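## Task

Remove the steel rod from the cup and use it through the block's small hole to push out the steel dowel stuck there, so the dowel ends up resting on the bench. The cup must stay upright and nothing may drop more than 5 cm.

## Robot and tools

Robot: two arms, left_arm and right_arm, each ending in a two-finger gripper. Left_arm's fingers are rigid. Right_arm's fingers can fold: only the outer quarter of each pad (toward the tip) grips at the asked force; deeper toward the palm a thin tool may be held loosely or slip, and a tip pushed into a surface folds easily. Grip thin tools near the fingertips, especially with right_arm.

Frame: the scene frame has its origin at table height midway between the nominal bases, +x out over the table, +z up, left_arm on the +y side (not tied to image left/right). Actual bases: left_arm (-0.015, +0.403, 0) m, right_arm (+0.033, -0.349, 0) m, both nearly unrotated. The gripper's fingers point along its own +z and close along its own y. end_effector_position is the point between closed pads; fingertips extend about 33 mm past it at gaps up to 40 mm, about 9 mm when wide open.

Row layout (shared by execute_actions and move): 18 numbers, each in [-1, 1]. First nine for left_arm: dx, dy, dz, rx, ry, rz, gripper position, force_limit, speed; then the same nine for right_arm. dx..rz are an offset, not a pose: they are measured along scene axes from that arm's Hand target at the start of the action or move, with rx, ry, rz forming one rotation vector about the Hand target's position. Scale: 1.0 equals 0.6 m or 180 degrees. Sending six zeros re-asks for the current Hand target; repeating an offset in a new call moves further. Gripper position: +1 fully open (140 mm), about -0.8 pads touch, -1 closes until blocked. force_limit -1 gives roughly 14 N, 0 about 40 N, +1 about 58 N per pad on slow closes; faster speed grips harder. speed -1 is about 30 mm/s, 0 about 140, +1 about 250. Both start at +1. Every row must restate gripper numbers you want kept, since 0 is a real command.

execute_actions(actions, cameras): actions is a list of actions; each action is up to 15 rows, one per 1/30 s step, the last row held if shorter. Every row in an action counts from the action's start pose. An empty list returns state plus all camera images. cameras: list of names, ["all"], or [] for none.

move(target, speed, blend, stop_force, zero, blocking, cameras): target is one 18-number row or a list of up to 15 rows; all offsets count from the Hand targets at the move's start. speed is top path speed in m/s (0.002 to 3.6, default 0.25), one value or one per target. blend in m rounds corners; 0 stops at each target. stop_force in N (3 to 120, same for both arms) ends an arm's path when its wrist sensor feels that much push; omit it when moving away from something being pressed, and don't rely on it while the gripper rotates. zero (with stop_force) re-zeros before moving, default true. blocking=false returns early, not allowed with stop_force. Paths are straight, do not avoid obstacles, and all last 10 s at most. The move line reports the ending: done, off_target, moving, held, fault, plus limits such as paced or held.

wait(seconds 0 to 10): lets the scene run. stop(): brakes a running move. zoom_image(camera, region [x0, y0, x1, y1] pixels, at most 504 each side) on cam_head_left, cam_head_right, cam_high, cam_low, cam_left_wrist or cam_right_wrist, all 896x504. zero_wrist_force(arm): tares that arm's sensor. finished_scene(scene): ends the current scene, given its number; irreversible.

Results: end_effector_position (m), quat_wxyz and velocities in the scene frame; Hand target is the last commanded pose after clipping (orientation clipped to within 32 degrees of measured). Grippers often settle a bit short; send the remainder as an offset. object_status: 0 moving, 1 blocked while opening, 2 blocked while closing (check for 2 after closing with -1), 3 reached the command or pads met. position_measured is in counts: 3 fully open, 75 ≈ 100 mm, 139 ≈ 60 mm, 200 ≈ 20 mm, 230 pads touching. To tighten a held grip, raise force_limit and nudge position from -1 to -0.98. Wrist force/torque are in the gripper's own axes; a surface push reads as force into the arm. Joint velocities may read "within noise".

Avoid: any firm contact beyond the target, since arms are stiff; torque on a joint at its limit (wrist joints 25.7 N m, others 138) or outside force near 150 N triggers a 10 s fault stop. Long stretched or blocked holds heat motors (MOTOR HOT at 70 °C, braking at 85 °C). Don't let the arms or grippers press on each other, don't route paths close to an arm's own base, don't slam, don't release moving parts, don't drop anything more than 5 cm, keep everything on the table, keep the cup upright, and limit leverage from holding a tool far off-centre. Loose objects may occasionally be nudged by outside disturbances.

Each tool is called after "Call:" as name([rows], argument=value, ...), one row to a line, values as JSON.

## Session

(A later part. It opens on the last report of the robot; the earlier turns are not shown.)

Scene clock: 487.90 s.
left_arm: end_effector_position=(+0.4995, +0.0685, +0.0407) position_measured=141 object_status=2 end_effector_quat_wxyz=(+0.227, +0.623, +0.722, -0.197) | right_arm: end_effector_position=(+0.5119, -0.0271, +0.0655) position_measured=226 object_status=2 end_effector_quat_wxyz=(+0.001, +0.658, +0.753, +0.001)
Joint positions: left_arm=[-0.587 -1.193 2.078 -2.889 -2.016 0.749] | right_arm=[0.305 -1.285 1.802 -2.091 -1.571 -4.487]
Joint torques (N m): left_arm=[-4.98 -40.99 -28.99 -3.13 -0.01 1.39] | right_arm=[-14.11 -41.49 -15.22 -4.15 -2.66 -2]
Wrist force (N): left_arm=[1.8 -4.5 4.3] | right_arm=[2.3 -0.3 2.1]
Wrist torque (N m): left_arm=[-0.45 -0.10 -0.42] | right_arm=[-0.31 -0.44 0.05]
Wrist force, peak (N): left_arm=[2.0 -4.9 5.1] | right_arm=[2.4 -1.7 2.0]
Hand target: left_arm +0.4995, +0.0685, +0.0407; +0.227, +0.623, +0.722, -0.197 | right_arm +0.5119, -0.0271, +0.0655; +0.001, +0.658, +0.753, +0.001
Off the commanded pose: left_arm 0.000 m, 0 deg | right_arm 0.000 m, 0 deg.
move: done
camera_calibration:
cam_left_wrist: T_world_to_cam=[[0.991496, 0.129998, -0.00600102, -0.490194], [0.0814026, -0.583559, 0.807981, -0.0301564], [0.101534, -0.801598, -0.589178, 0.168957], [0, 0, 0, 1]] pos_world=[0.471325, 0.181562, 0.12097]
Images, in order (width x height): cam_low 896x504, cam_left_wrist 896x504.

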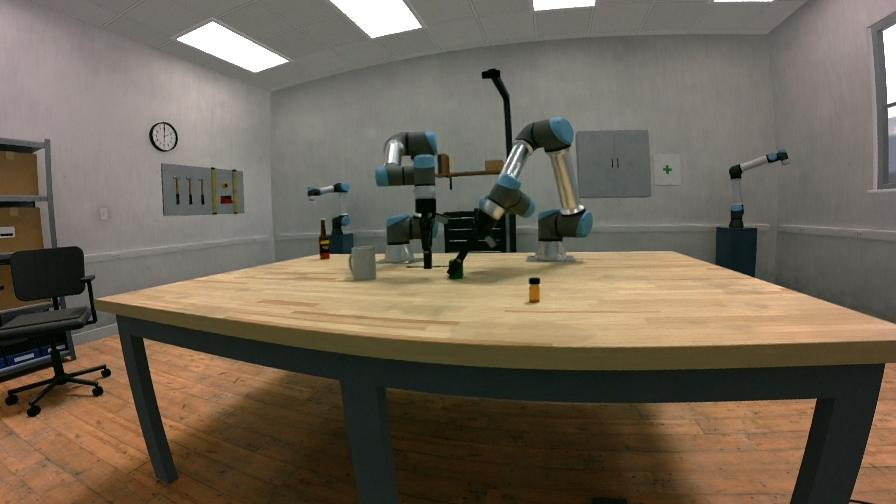

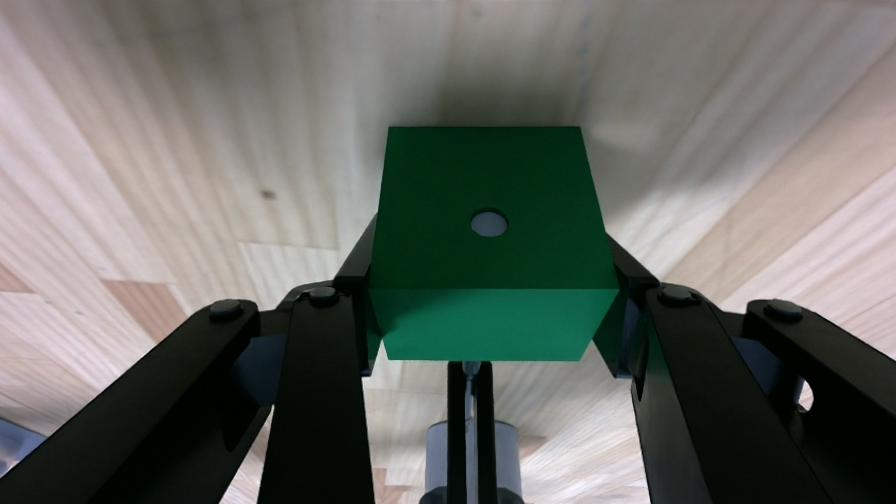

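Call:
move(target=[0,0,0,0,0,0,-1,1,-1,-0.0046,0.033,0,0,0,0,-1,1,-1], speed=0.015, stop_force=8, cameras=["cam_left_wrist","cam_low","cam_right_wrist"])

Call:
zoom_image(camera="cam_left_wrist", region=[435, 340, 535, 440])

Call:
zoom_image(camera="cam_low", region=[375, 245, 475, 285])

Scene clock: 491.90 s.
left_arm: end_effector_position=(+0.4995, +0.0685, +0.0407) position_measured=141 object_status=2 end_effector_quat_wxyz=(+0.227, +0.623, +0.722, -0.197) | right_arm: end_effector_position=(+0.5107, -0.0184, +0.0655) position_measured=226 object_status=2 end_effector_quat_wxyz=(+0.001, +0.658, +0.753, +0.001)
Joint positions: left_arm=[-0.587 -1.193 2.078 -2.889 -2.016 0.749] | right_arm=[0.32 -1.276 1.791 -2.088 -1.571 -4.472]
Joint torques (N m): left_arm=[-5.06 -41.31 -27.94 -6.36 0.24 1.29] | right_arm=[-13.91 -41.22 -15.1 -5.21 1.2 -1.83]
Wrist force (N): left_arm=[2.5 -3.5 4.5] | right_arm=[2.1 -1.3 1.6]
Wrist torque (N m): left_arm=[-0.42 -0.18 -0.43] | right_arm=[-0.29 -0.39 0.07]
Wrist force, peak (N): left_arm=[8.6 -4.4 1.2] | right_arm=[-5.7 -0.7 1.9]
Hand target: left_arm +0.4995, +0.0685, +0.0407; +0.227, +0.623, +0.722, -0.197 | right_arm +0.5107, -0.0184, +0.0655; +0.001, +0.658, +0.753, +0.001 (not the last commanded pose)
Off the commanded pose: left_arm 0.000 m, 0 deg | right_arm 0.011 m, 0 deg.
move: contact (right_arm)
camera_calibration:
cam_left_wrist: T_world_to_cam=[[0.991496, 0.129998, -0.00600102, -0.490194], [0.0814026, -0.583559, 0.807981, -0.0301564], [0.101534, -0.801598, -0.589178, 0.168957], [0, 0, 0, 1]] pos_world=[0.471325, 0.181562, 0.12097]
cam_right_wrist: T_world_to_cam=[[0.98966, 0.143423, -0.00194052, -0.492665], [0.135438, -0.929936, 0.34187, -0.110841], [0.0472275, -0.338597, -0.939745, 0.174185], [0, 0, 0, 1]] pos_world=[0.494357, 0.0265629, 0.200627]
Images, in order (width x height): cam_low 896x504, cam_left_wrist 896x504, cam_right_wrist 896x504.

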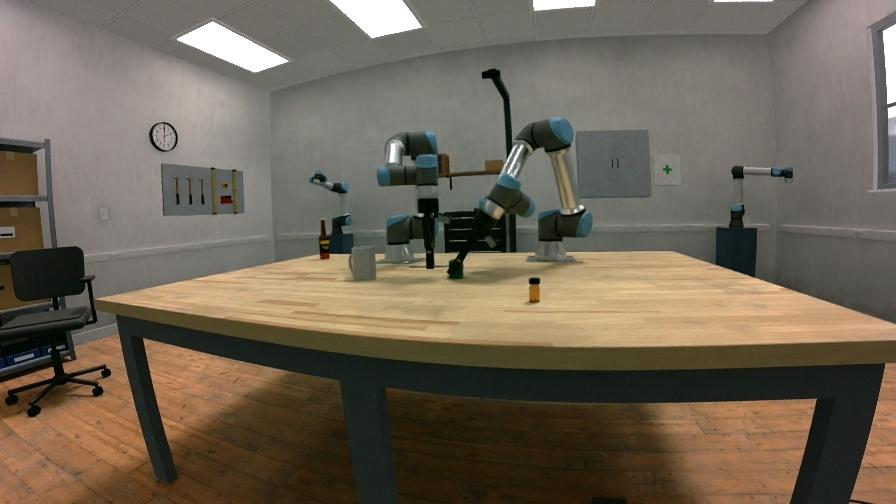

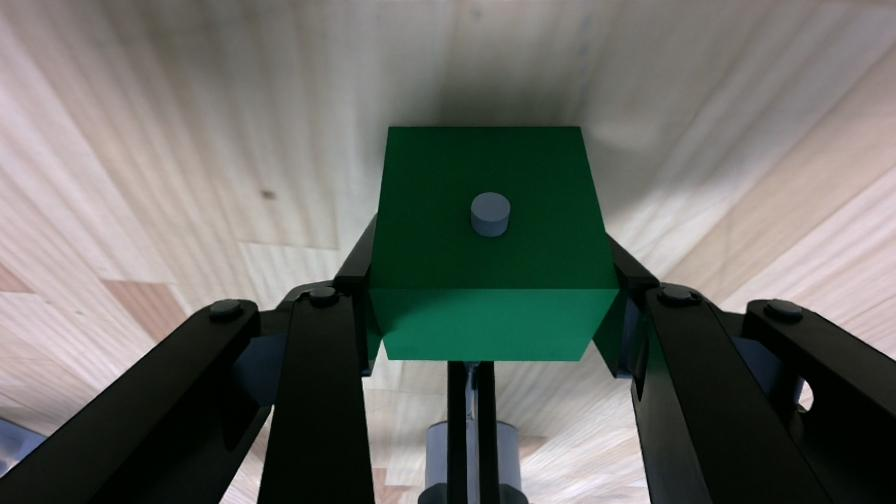

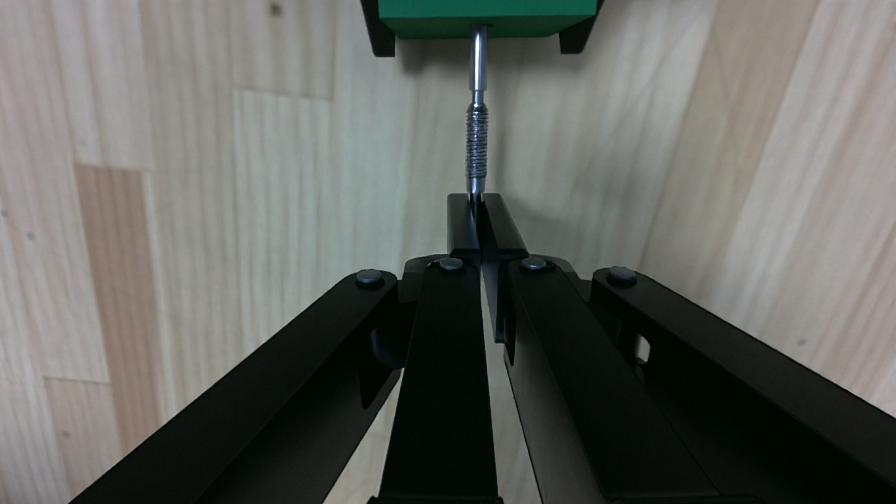

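Scaled by 5.040 from the camera's 896x504 image, which has a finer 1280x720 frame.

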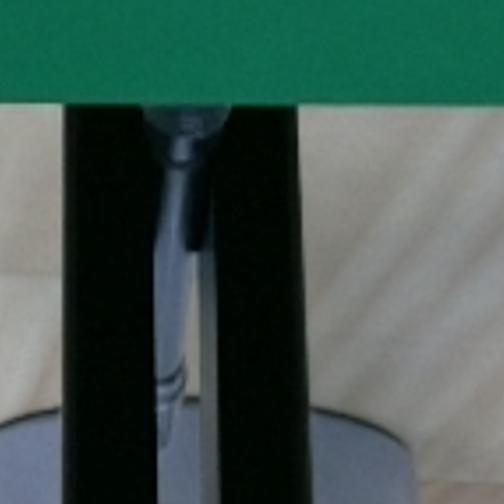

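Scaled by 5.040 from the camera's 896x504 image, which has a finer 1280x720 frame.

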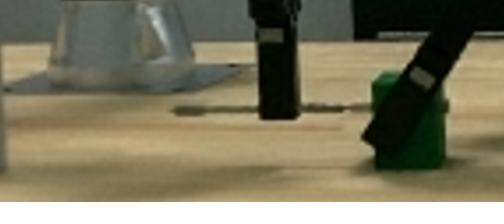

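Call:
move(target=[0,0,0,0,0,0,-1,1,-1,-0.00275,0.0198,0,0,0,0,-1,1,-1], speed=0.015, stop_force=40, cameras=["cam_left_wrist","cam_low","cam_right_wrist"])

Call:
zoom_image(camera="cam_right_wrist", region=[360, 0, 620, 220])

Scene clock: 497.03 s.
left_arm: end_effector_position=(+0.4995, +0.0685, +0.0407) position_measured=141 object_status=2 end_effector_quat_wxyz=(+0.227, +0.623, +0.722, -0.197) | right_arm: end_effector_position=(+0.5091, -0.0065, +0.0655) position_measured=226 object_status=2 end_effector_quat_wxyz=(+0.001, +0.658, +0.753, +0.001)
Joint positions: left_arm=[-0.587 -1.193 2.078 -2.889 -2.016 0.749] | right_arm=[0.341 -1.265 1.774 -2.083 -1.571 -4.451]
Joint torques (N m): left_arm=[-5.22 -41.23 -27.96 -4.18 -1.98 1.19] | right_arm=[-13.93 -42.61 -14.33 -3.84 1.37 -1.44]
Wrist force (N): left_arm=[2.1 -4.4 4.8] | right_arm=[2.2 -0.2 2.2]
Wrist torque (N m): left_arm=[-0.43 -0.14 -0.42] | right_arm=[-0.26 -0.37 0.02]
Wrist force, peak (N): left_arm=[8.6 -3.2 1.5] | right_arm=[-5.5 -1.5 1.8]
Hand target: left_arm +0.4995, +0.0685, +0.0407; +0.227, +0.623, +0.722, -0.197 | right_arm +0.5091, -0.0065, +0.0655; +0.001, +0.658, +0.753, +0.001
Off the commanded pose: left_arm 0.000 m, 0 deg | right_arm 0.000 m, 0 deg.
move: done
camera_calibration:
cam_left_wrist: T_world_to_cam=[[0.991496, 0.129998, -0.00600102, -0.490194], [0.0814026, -0.583559, 0.807981, -0.0301564], [0.101534, -0.801598, -0.589178, 0.168957], [0, 0, 0, 1]] pos_world=[0.471325, 0.181562, 0.12097]
cam_right_wrist: T_world_to_cam=[[0.989664, 0.143389, -0.00203317, -0.492757], [0.135438, -0.929941, 0.341857, -0.0996484], [0.0471277, -0.338599, -0.93975, 0.178306], [0, 0, 0, 1]] pos_world=[0.492757, 0.0383629, 0.200627]
Images, in order (width x height): cam_low 896x504, cam_left_wrist 896x504, cam_right_wrist 896x504.

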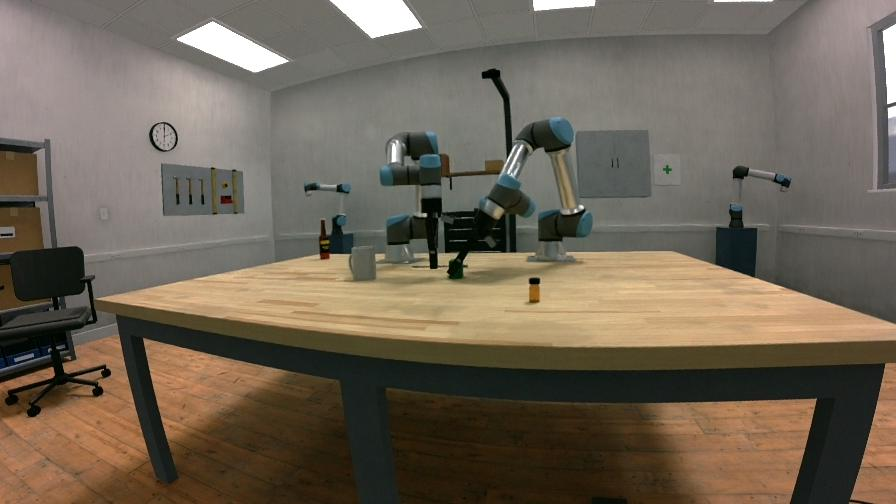

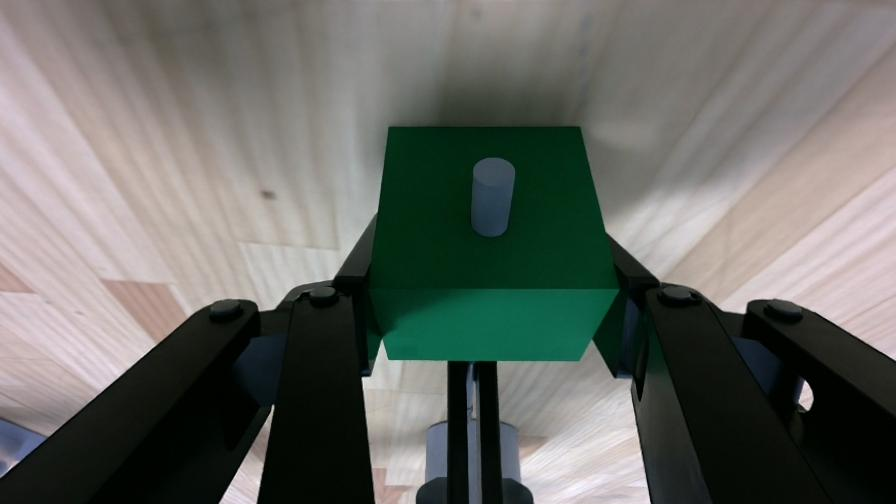

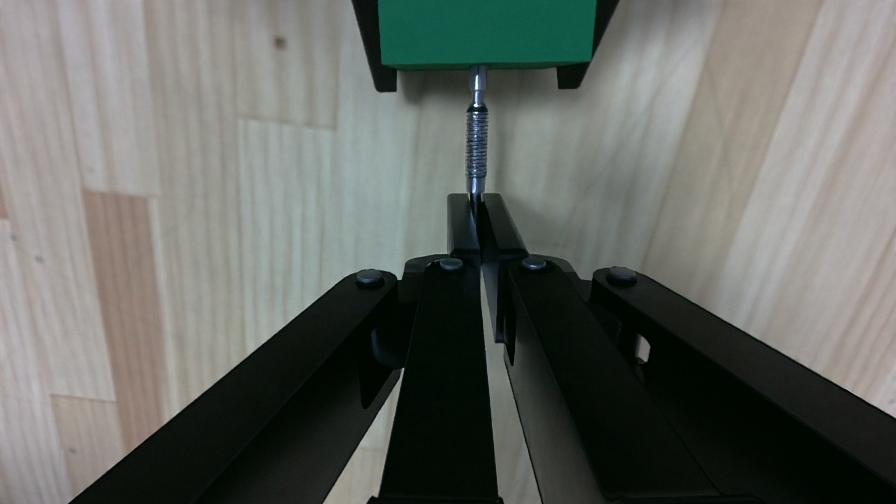

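Scaled by 1.938 from the camera's 896x504 image, which has a finer 1280x720 frame.

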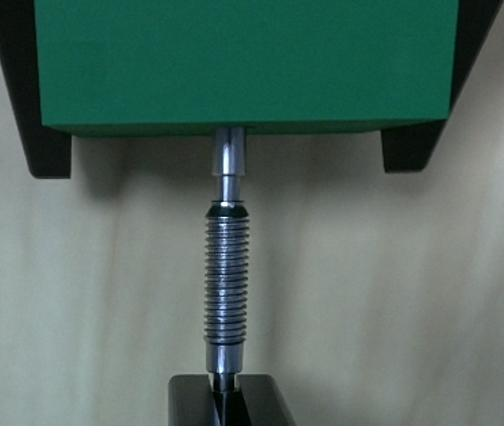

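Call:
move(target=[0,0,0,0,0,0,-1,1,-1,-0.0016,0.01155,0,0,0,0,-1,1,-1], speed=0.012, stop_force=40, cameras=["cam_left_wrist","cam_right_wrist"])

Call:
zoom_image(camera="cam_right_wrist", region=[360, 0, 620, 220])

Call:
zoom_image(camera="cam_left_wrist", region=[360, 80, 640, 300])

Scene clock: 501.63 s.
left_arm: end_effector_position=(+0.4995, +0.0685, +0.0407) position_measured=141 object_status=2 end_effector_quat_wxyz=(+0.227, +0.623, +0.722, -0.197) | right_arm: end_effector_position=(+0.5081, +0.0004, +0.0655) position_measured=226 object_status=2 end_effector_quat_wxyz=(+0.001, +0.658, +0.753, +0.001)
Joint positions: left_arm=[-0.587 -1.193 2.078 -2.889 -2.016 0.749] | right_arm=[0.353 -1.257 1.765 -2.081 -1.571 -4.439]
Joint torques (N m): left_arm=[-3.22 -39.96 -26.08 -4.19 -0.02 1.1] | right_arm=[-13.68 -41.83 -14.5 -2.97 -2.5 -1.17]
Wrist force (N): left_arm=[2.2 -5.3 4.8] | right_arm=[2.6 0.5 2.0]
Wrist torque (N m): left_arm=[-0.42 -0.15 -0.41] | right_arm=[-0.31 -0.42 0.06]
Wrist force, peak (N): left_arm=[2.2 -5.6 5.0] | right_arm=[2.7 -0.4 2.3]
Hand target: left_arm +0.4995, +0.0685, +0.0407; +0.227, +0.623, +0.722, -0.197 | right_arm +0.5081, +0.0004, +0.0655; +0.001, +0.658, +0.753, +0.001
Off the commanded pose: left_arm 0.000 m, 0 deg | right_arm 0.000 m, 0 deg.
move: done
camera_calibration:
cam_left_wrist: T_world_to_cam=[[0.991496, 0.129998, -0.00600102, -0.490194], [0.0814026, -0.583559, 0.807981, -0.0301564], [0.101534, -0.801598, -0.589178, 0.168957], [0, 0, 0, 1]] pos_world=[0.471325, 0.181562, 0.12097]
cam_right_wrist: T_world_to_cam=[[0.989664, 0.143389, -0.00203317, -0.492771], [0.135438, -0.929941, 0.341857, -0.0930034], [0.0471277, -0.338599, -0.93975, 0.180723], [0, 0, 0, 1]] pos_world=[0.491757, 0.0453629, 0.200627]
Images, in order (width x height): cam_left_wrist 896x504, cam_right_wrist 896x504.

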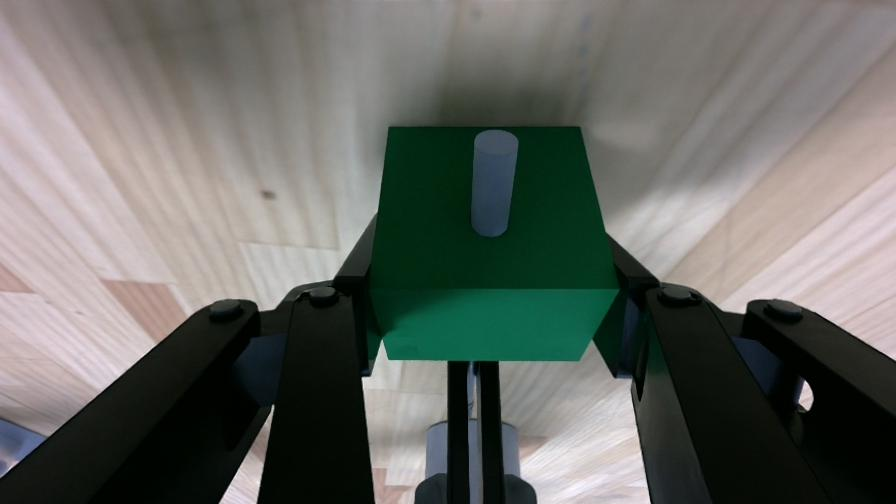

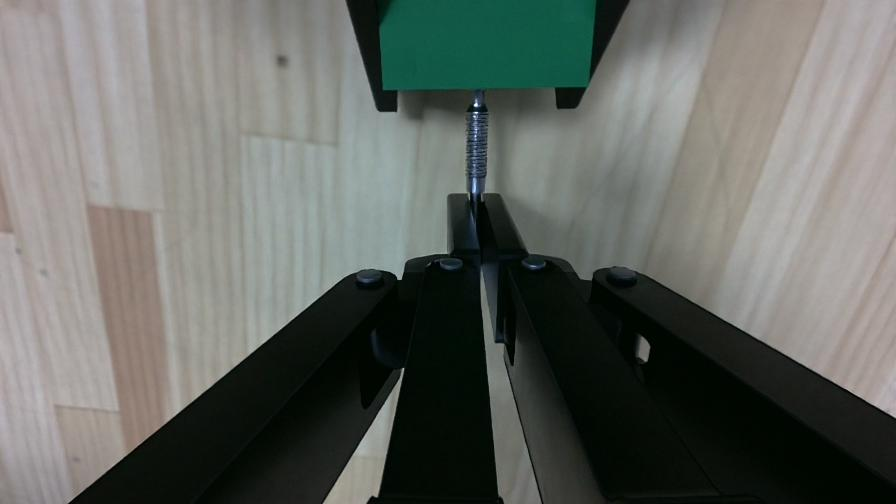

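Scaled by 1.938 from the camera's 896x504 image, which has a finer 1280x720 frame.

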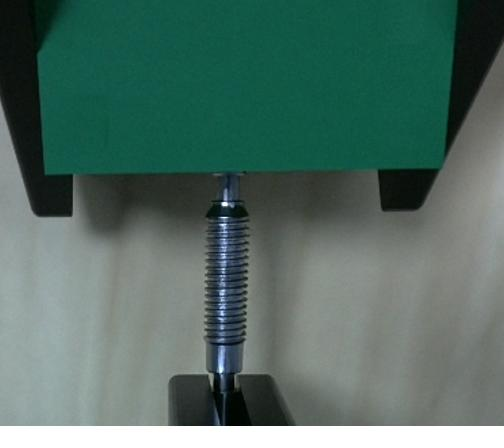

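Scaled by 1.800 from the camera's 896x504 image, which has a finer 1280x720 frame.

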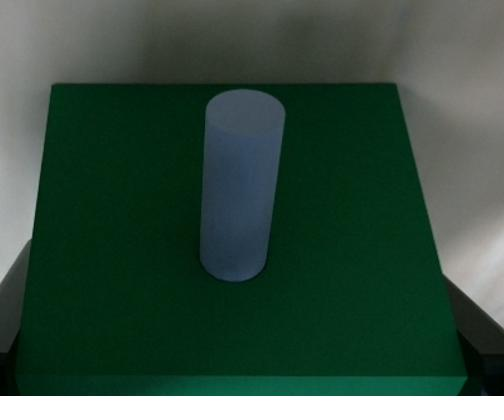

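Call:
move(target=[0,0,0,0,0,0,-1,1,-1,-0.0007,0.00495,0,0,0,0,-1,1,-1], speed=0.012, stop_force=20, cameras=["cam_left_wrist","cam_right_wrist"])

Call:
zoom_image(camera="cam_right_wrist", region=[360, 0, 620, 220])

Call:
zoom_image(camera="cam_left_wrist", region=[360, 80, 640, 300])

Scene clock: 506.43 s.
left_arm: end_effector_position=(+0.4995, +0.0685, +0.0407) position_measured=141 object_status=2 end_effector_quat_wxyz=(+0.227, +0.623, +0.722, -0.197) | right_arm: end_effector_position=(+0.5077, +0.0034, +0.0655) position_measured=226 object_status=2 end_effector_quat_wxyz=(+0.001, +0.658, +0.753, +0.001)
Joint positions: left_arm=[-0.587 -1.193 2.078 -2.889 -2.016 0.749] | right_arm=[0.358 -1.254 1.76 -2.079 -1.571 -4.434]
Joint torques (N m): left_arm=[-4.76 -40.53 -26.64 -3.81 -0.02 1.14] | right_arm=[-2.27 -37.09 -19.46 -0.92 -2.59 -0.68]
Wrist force (N): left_arm=[2.3 -3.6 4.8] | right_arm=[2.4 -1.3 2.0]
Wrist torque (N m): left_arm=[-0.43 -0.15 -0.43] | right_arm=[-0.29 -0.42 -0.04]
Wrist force, peak (N): left_arm=[2.0 -5.5 5.1] | right_arm=[2.7 0.3 2.2]
Hand target: left_arm +0.4995, +0.0685, +0.0407; +0.227, +0.623, +0.722, -0.197 | right_arm +0.5077, +0.0034, +0.0655; +0.001, +0.658, +0.753, +0.001
Off the commanded pose: left_arm 0.000 m, 0 deg | right_arm 0.000 m, 0 deg.
move: done
camera_calibration:
cam_left_wrist: T_world_to_cam=[[0.991496, 0.129998, -0.00600102, -0.490194], [0.0814026, -0.583559, 0.807981, -0.0301564], [0.101534, -0.801598, -0.589178, 0.168957], [0, 0, 0, 1]] pos_world=[0.471325, 0.181562, 0.12097]
cam_right_wrist: T_world_to_cam=[[0.98966, 0.143423, -0.00194052, -0.492823], [0.135438, -0.929936, 0.34187, -0.0901623], [0.0472275, -0.338597, -0.939745, 0.181708], [0, 0, 0, 1]] pos_world=[0.491357, 0.0483629, 0.200627]
Images, in order (width x height): cam_left_wrist 896x504, cam_right_wrist 896x504.

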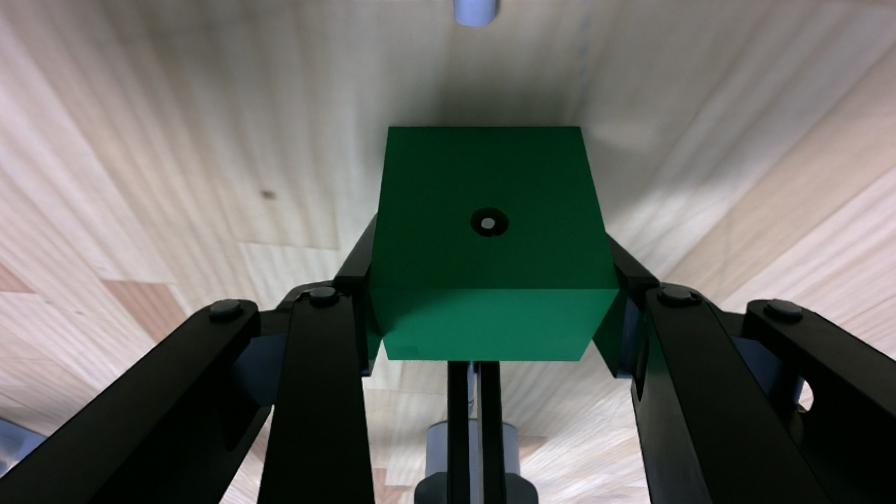

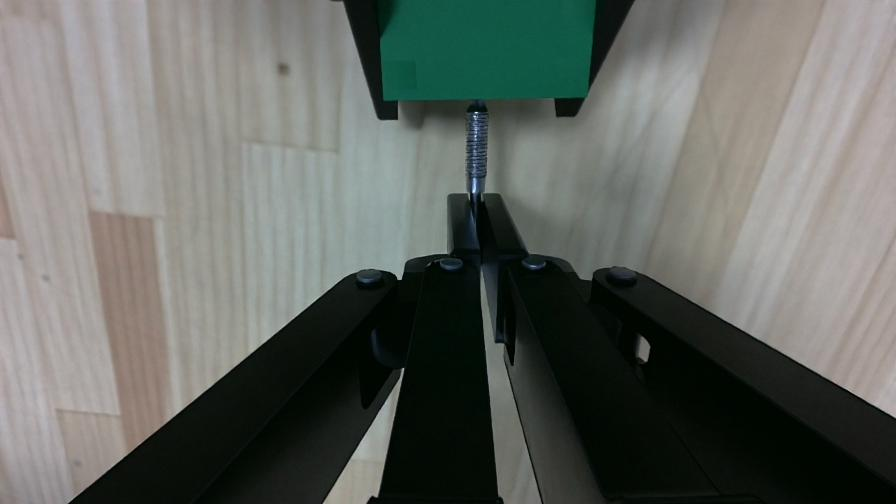

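Scaled by 1.938 from the camera's 896x504 image, which has a finer 1280x720 frame.

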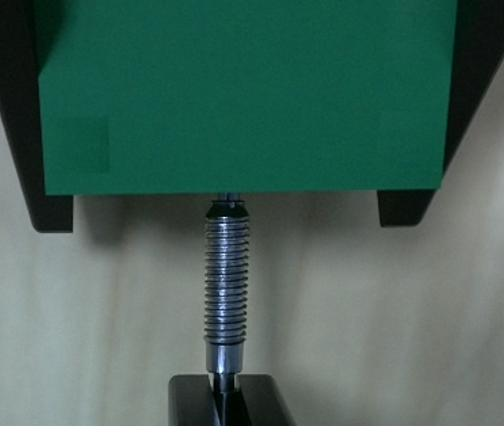

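Scaled by 1.800 from the camera's 896x504 image, which has a finer 1280x720 frame.

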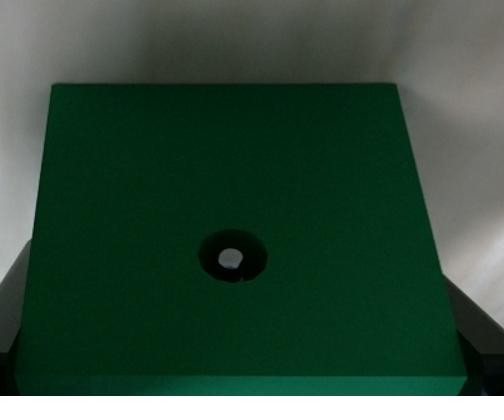

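Call:
move(target=[0,0,0,0,0,0,-1,1,-1,0.0138,-0.099,0,0,0,0,-1,1,-1], speed=0.08, cameras=["all"])

Call:
zoom_image(camera="cam_high", region=[380, 200, 560, 360])

Call:
zoom_image(camera="cam_low", region=[380, 240, 520, 290])

Scene clock: 510.83 s.
left_arm: end_effector_position=(+0.4995, +0.0685, +0.0407) position_measured=141 object_status=2 end_effector_quat_wxyz=(+0.227, +0.623, +0.722, -0.197) | right_arm: end_effector_position=(+0.5160, -0.0561, +0.0655) position_measured=226 object_status=2 end_effector_quat_wxyz=(+0.001, +0.658, +0.753, +0.001) end_effector_velocity=(+0.000, +0.003, +0.001) end_effector_angular_velocity=(+0.001, -0.002, +0.001)
Joint positions: left_arm=[-0.587 -1.193 2.078 -2.889 -2.016 0.749] | right_arm=[0.253 -1.311 1.838 -2.1 -1.571 -4.539]
Joint velocities: left_arm=[within noise] | right_arm=[0.006 0.002 -0.004 0 0 0.005]
Joint torques (N m): left_arm=[-4.95 -39.91 -26.16 -4.22 0.05 1.12] | right_arm=[14.07 -25.69 -33.52 -2.43 2.71 2.35]
Wrist force (N): left_arm=[1.9 -3.5 4.7] | right_arm=[1.8 -1.4 2.0]
Wrist torque (N m): left_arm=[-0.44 -0.06 -0.43] | right_arm=[-0.34 -0.33 -0.02]
Wrist force, peak (N): left_arm=[1.7 -5.2 4.8] | right_arm=[4.3 0.5 2.0]
Hand target: left_arm +0.4995, +0.0685, +0.0407; +0.227, +0.623, +0.722, -0.197 | right_arm +0.5160, -0.0560, +0.0655; +0.001, +0.658, +0.753, +0.001
Off the commanded pose: left_arm 0.000 m, 0 deg | right_arm 0.000 m, 0 deg.
move: done
camera_calibration:
cam_left_wrist: T_world_to_cam=[[0.991496, 0.129998, -0.00600102, -0.490194], [0.0814026, -0.583559, 0.807981, -0.0301564], [0.101534, -0.801598, -0.589178, 0.168957], [0, 0, 0, 1]] pos_world=[0.471325, 0.181562, 0.12097]
cam_right_wrist: T_world_to_cam=[[0.989687, 0.143232, -0.00185265, -0.492522], [0.135233, -0.929998, 0.341782, -0.146592], [0.0472312, -0.338508, -0.939777, 0.161141], [0, 0, 0, 1]] pos_world=[0.499656, -0.0112375, 0.200627]

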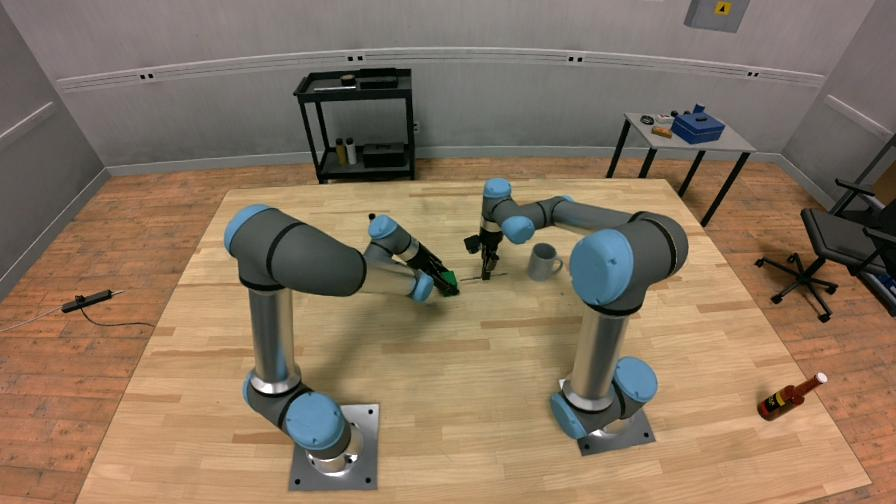

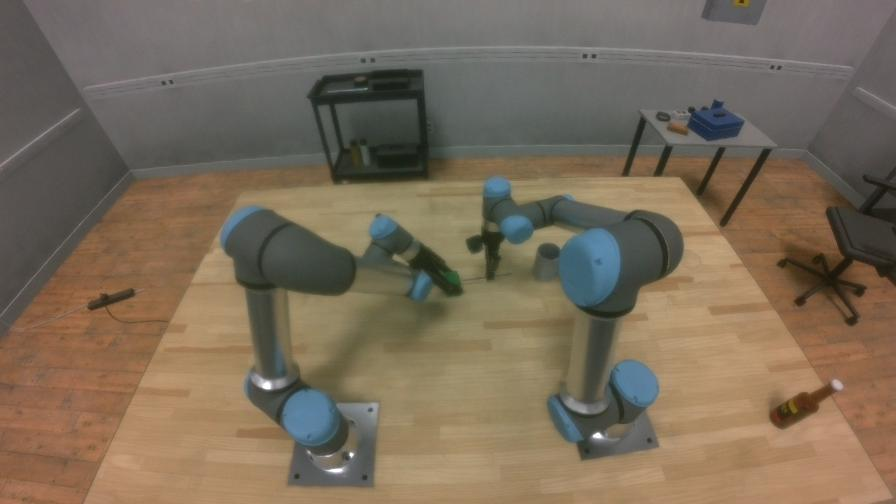

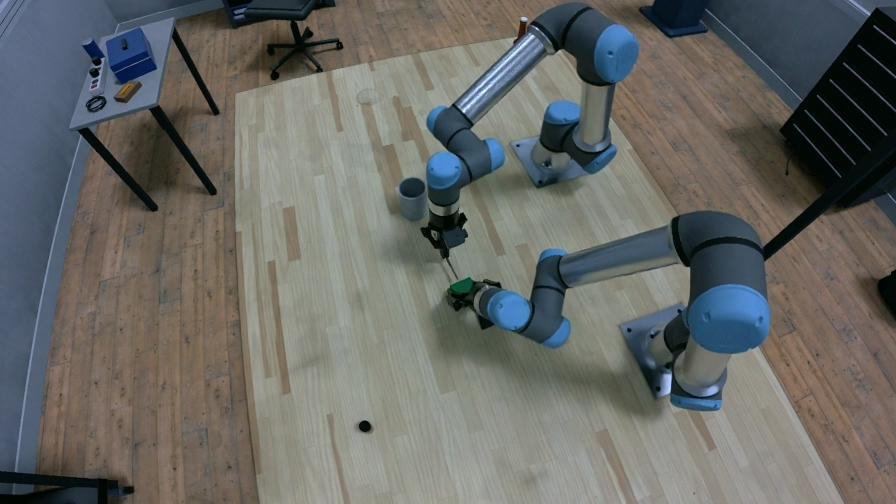

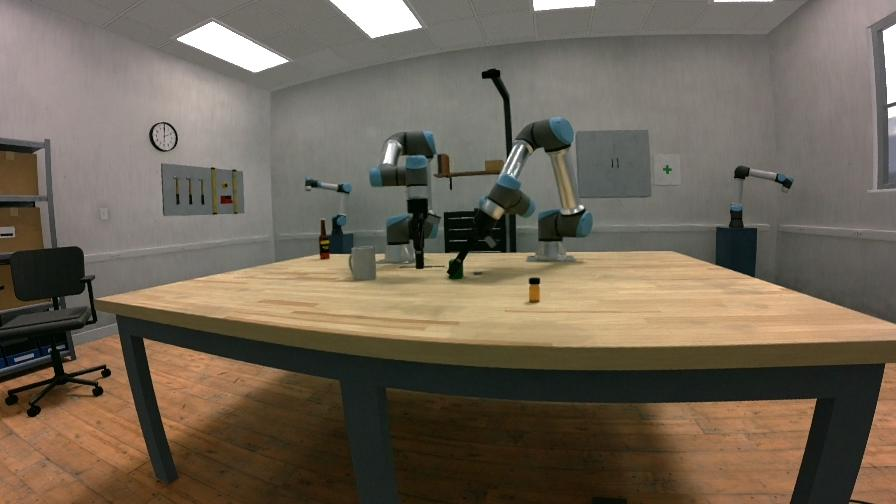

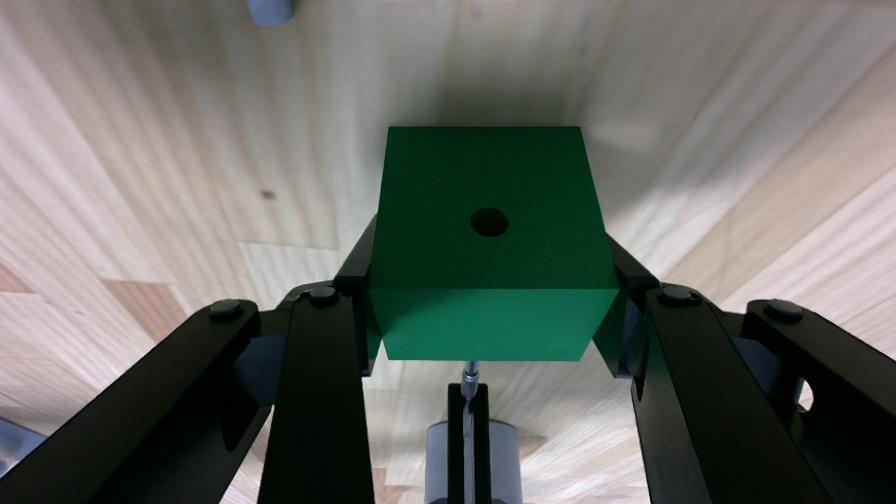

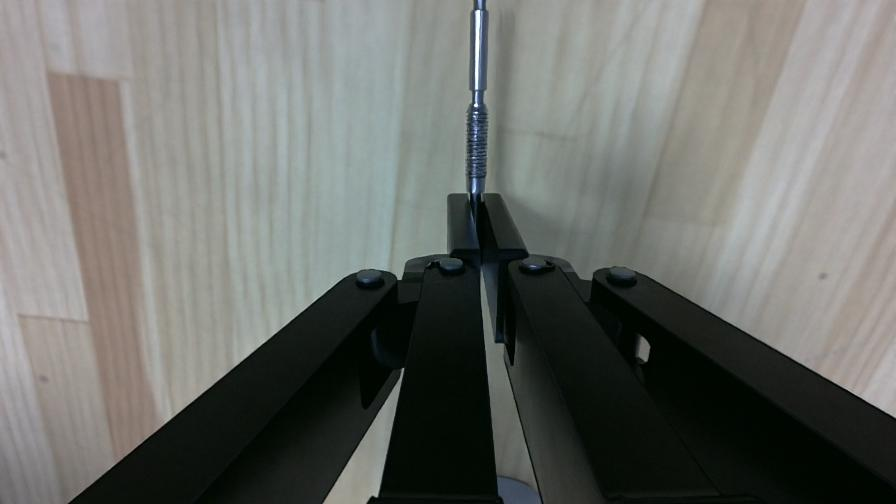

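Scaled by 2.800 from the camera's 896x504 image, which has a finer 1280x720 frame.

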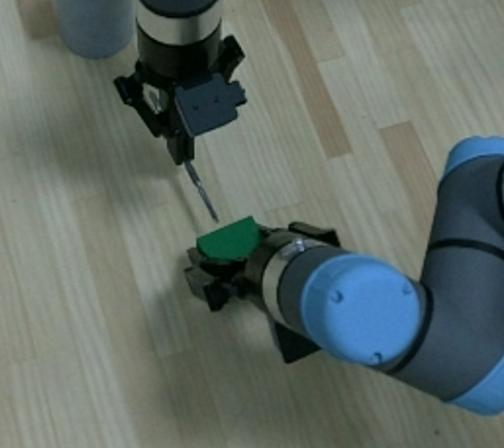

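Scaled by 3.600 from the camera's 896x504 image, which has a finer 1280x720 frame.

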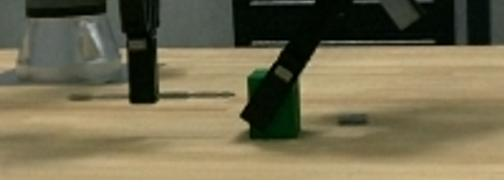

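Call:
wait(seconds=0.1, cameras=["cam_left_wrist","cam_head_left","cam_low"])

Call:
zoom_image(camera="cam_low", region=[380, 240, 520, 290])

Call:
zoom_image(camera="cam_head_left", region=[380, 250, 500, 340])

Scene clock: 513.23 s.
left_arm: end_effector_position=(+0.4995, +0.0685, +0.0407) position_measured=141 object_status=2 end_effector_quat_wxyz=(+0.227, +0.623, +0.722, -0.197) | right_arm: end_effector_position=(+0.5160, -0.0560, +0.0655) position_measured=226 object_status=2 end_effector_quat_wxyz=(+0.001, +0.658, +0.753, +0.001)
Joint positions: left_arm=[-0.587 -1.193 2.078 -2.889 -2.016 0.749] | right_arm=[0.253 -1.311 1.837 -2.1 -1.571 -4.539]
Joint torques (N m): left_arm=[-3.81 -40.64 -26.33 -4.17 0.09 1.03] | right_arm=[13.8 -26.34 -33.58 -0.06 -1.68 -0.35]
Wrist force (N): left_arm=[2.2 -3.6 4.8] | right_arm=[2.0 -1.4 2.1]
Wrist torque (N m): left_arm=[-0.45 -0.14 -0.43] | right_arm=[-0.33 -0.37 -0.03]
Wrist force, peak (N): left_arm=[2.4 -3.6 5.0] | right_arm=[2.1 -1.8 2.2]
Hand target: left_arm +0.4995, +0.0685, +0.0407; +0.227, +0.623, +0.722, -0.197 | right_arm +0.5160, -0.0560, +0.0655; +0.001, +0.658, +0.753, +0.001
Tool commands: left_gripper/position=-1.0 left_gripper/force_limit=+1.0 left_gripper/speed=-1.0 right_gripper/position=-1.0 right_gripper/force_limit=+1.0 right_gripper/speed=-1.0
Off the commanded pose: left_arm 0.000 m, 0 deg | right_arm 0.000 m, 0 deg.
wait: 0.10 s; at rest from the start
camera_calibration:
cam_left_wrist: T_world_to_cam=[[0.991496, 0.129998, -0.00600102, -0.490194], [0.0814026, -0.583559, 0.807981, -0.0301564], [0.101534, -0.801598, -0.589178, 0.168957], [0, 0, 0, 1]] pos_world=[0.471325, 0.181562, 0.12097]
Images, in order (width x height): cam_head_left 896x504, cam_low 896x504, cam_left_wrist 896x504.

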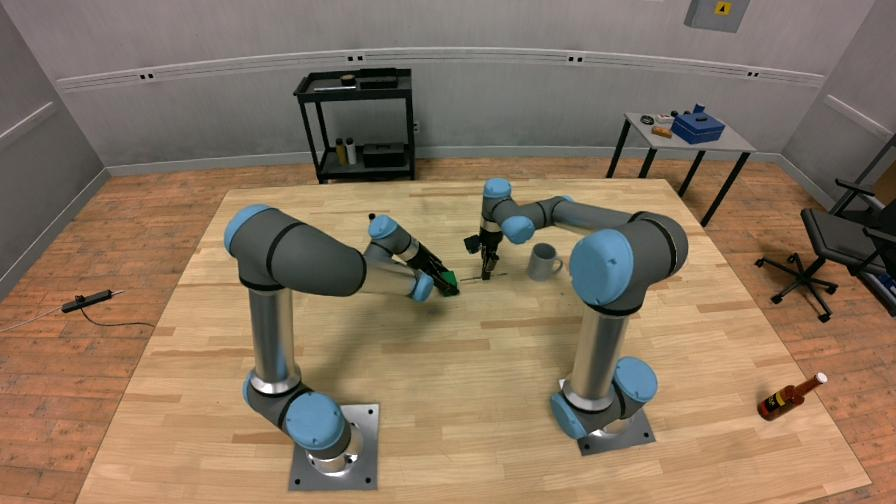

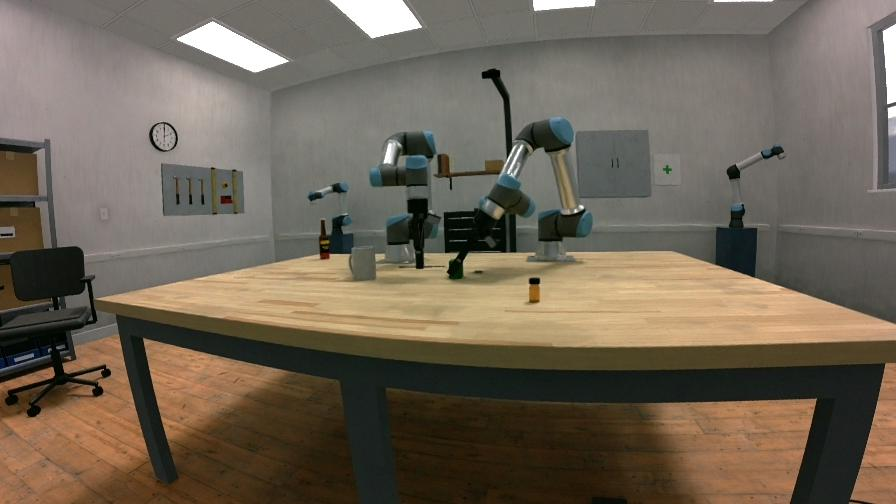

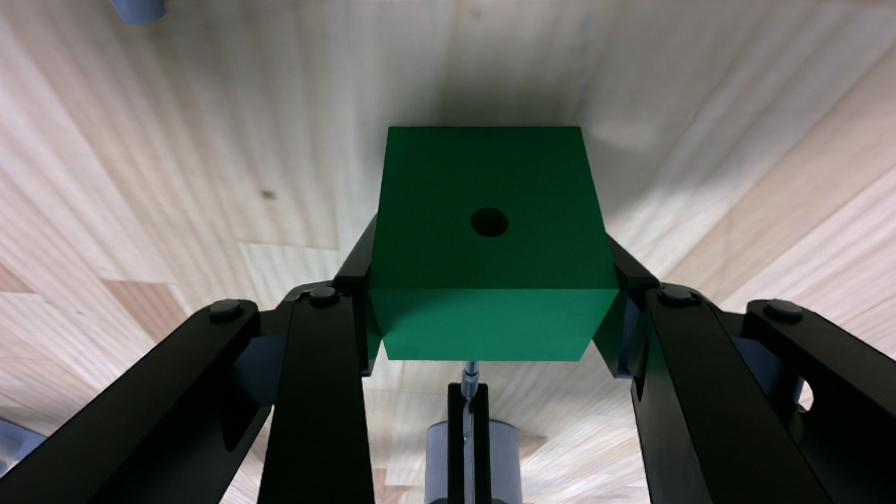

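Scaled by 3.600 from the camera's 896x504 image, which has a finer 1280x720 frame.

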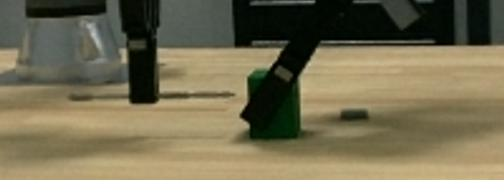

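Scaled by 4.200 from the camera's 896x504 image, which has a finer 1280x720 frame.

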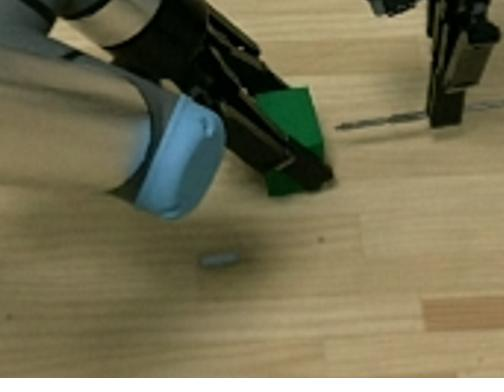

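Call:
move([
  [0,0,0,0,0,0,0.5,1,0,0,0,0,0,0,0,-1,1,-1],
  [-0.014,0.0947,0.1365,0,0,0,0.5,1,0,0,0,0,0,0,0,-1,1,-1],
  [-0.7325,-0.0042,0.1322,0.1923,0.0284,0,-1,0,0,0,0,0,0,0,0,-1,1,-1],
], speed=[0.15,0.15,0.35], blend=[0,0.02,0], cameras=["cam_head_left","cam_left_wrist","cam_head_right"])

Scene clock: 526.13 s.
left_arm: end_effector_position=(+0.0601, +0.0660, +0.1200) position_measured=233 object_status=0 end_effector_quat_wxyz=(+0.000, +0.653, +0.757, +0.000) | right_arm: end_effector_position=(+0.5160, -0.0560, +0.0655) position_measured=226 object_status=2 end_effector_quat_wxyz=(+0.001, +0.658, +0.753, +0.001)
Joint positions: left_arm=[-1.761 -1.938 2.27 -1.903 -1.571 -0.325] | right_arm=[0.253 -1.311 1.837 -2.1 -1.571 -4.539]
Joint torques (N m): left_arm=[-6.38 -0.21 -13.5 -1.26 -0.24 -1.67] | right_arm=[14.96 -26.39 -33.23 0.07 -2.27 1.13]
Wrist force (N): left_arm=[-0.8 -3.0 0.6] | right_arm=[1.9 -1.7 2.0]
Wrist torque (N m): left_arm=[-0.23 0.25 -0.22] | right_arm=[-0.38 -0.36 -0.03]
Wrist force, peak (N): left_arm=[-1.1 -6.9 0.9] | right_arm=[2.3 -1.5 2.3]
Hand target: left_arm +0.0600, +0.0660, +0.1200; +0.000, +0.653, +0.757, +0.000 | right_arm +0.5160, -0.0560, +0.0655; +0.001, +0.658, +0.753, +0.001
Off the commanded pose: left_arm 0.000 m, 0 deg | right_arm 0.000 m, 0 deg.
move: done
camera_calibration:
cam_left_wrist: T_world_to_cam=[[0.990566, 0.136302, -0.0141826, -0.0529727], [0.133511, -0.936566, 0.324067, 0.0182732], [0.0308879, -0.322904, -0.945928, 0.273734], [0, 0, 0, 1]] pos_world=[0.0415782, 0.112724, 0.252259]
Images, in order (width x height): cam_head_left 896x504, cam_head_right 896x504, cam_left_wrist 896x504.

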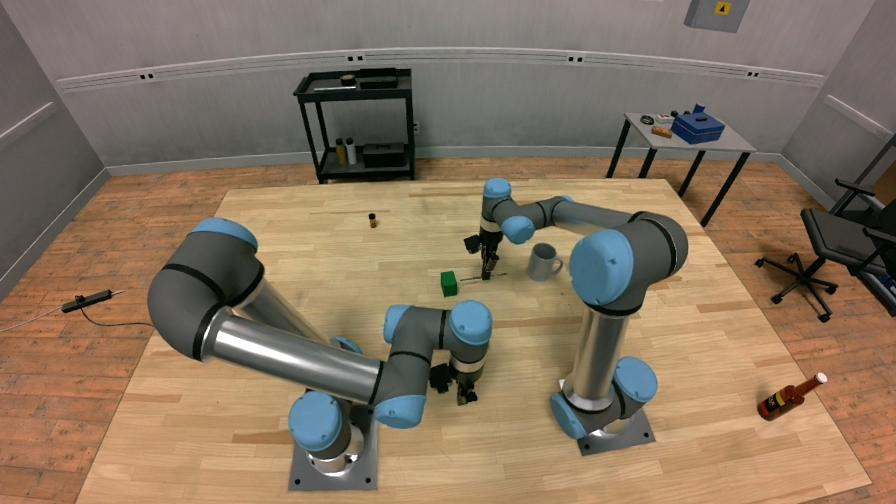

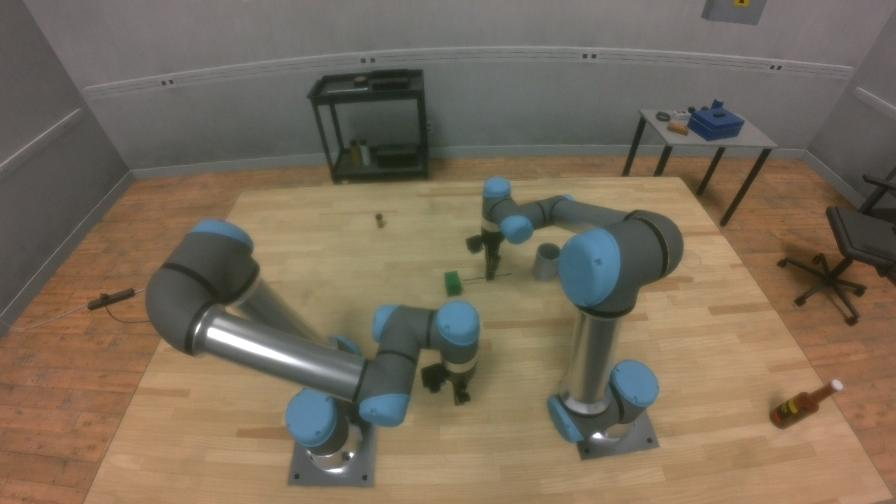

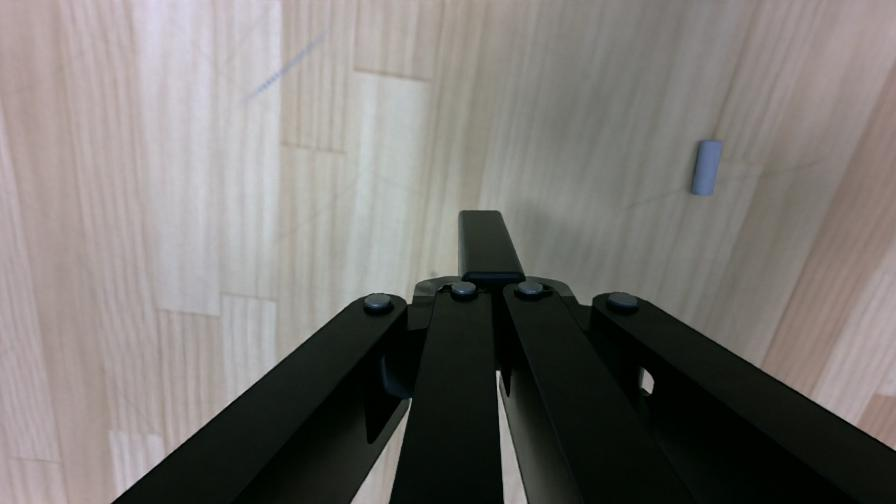

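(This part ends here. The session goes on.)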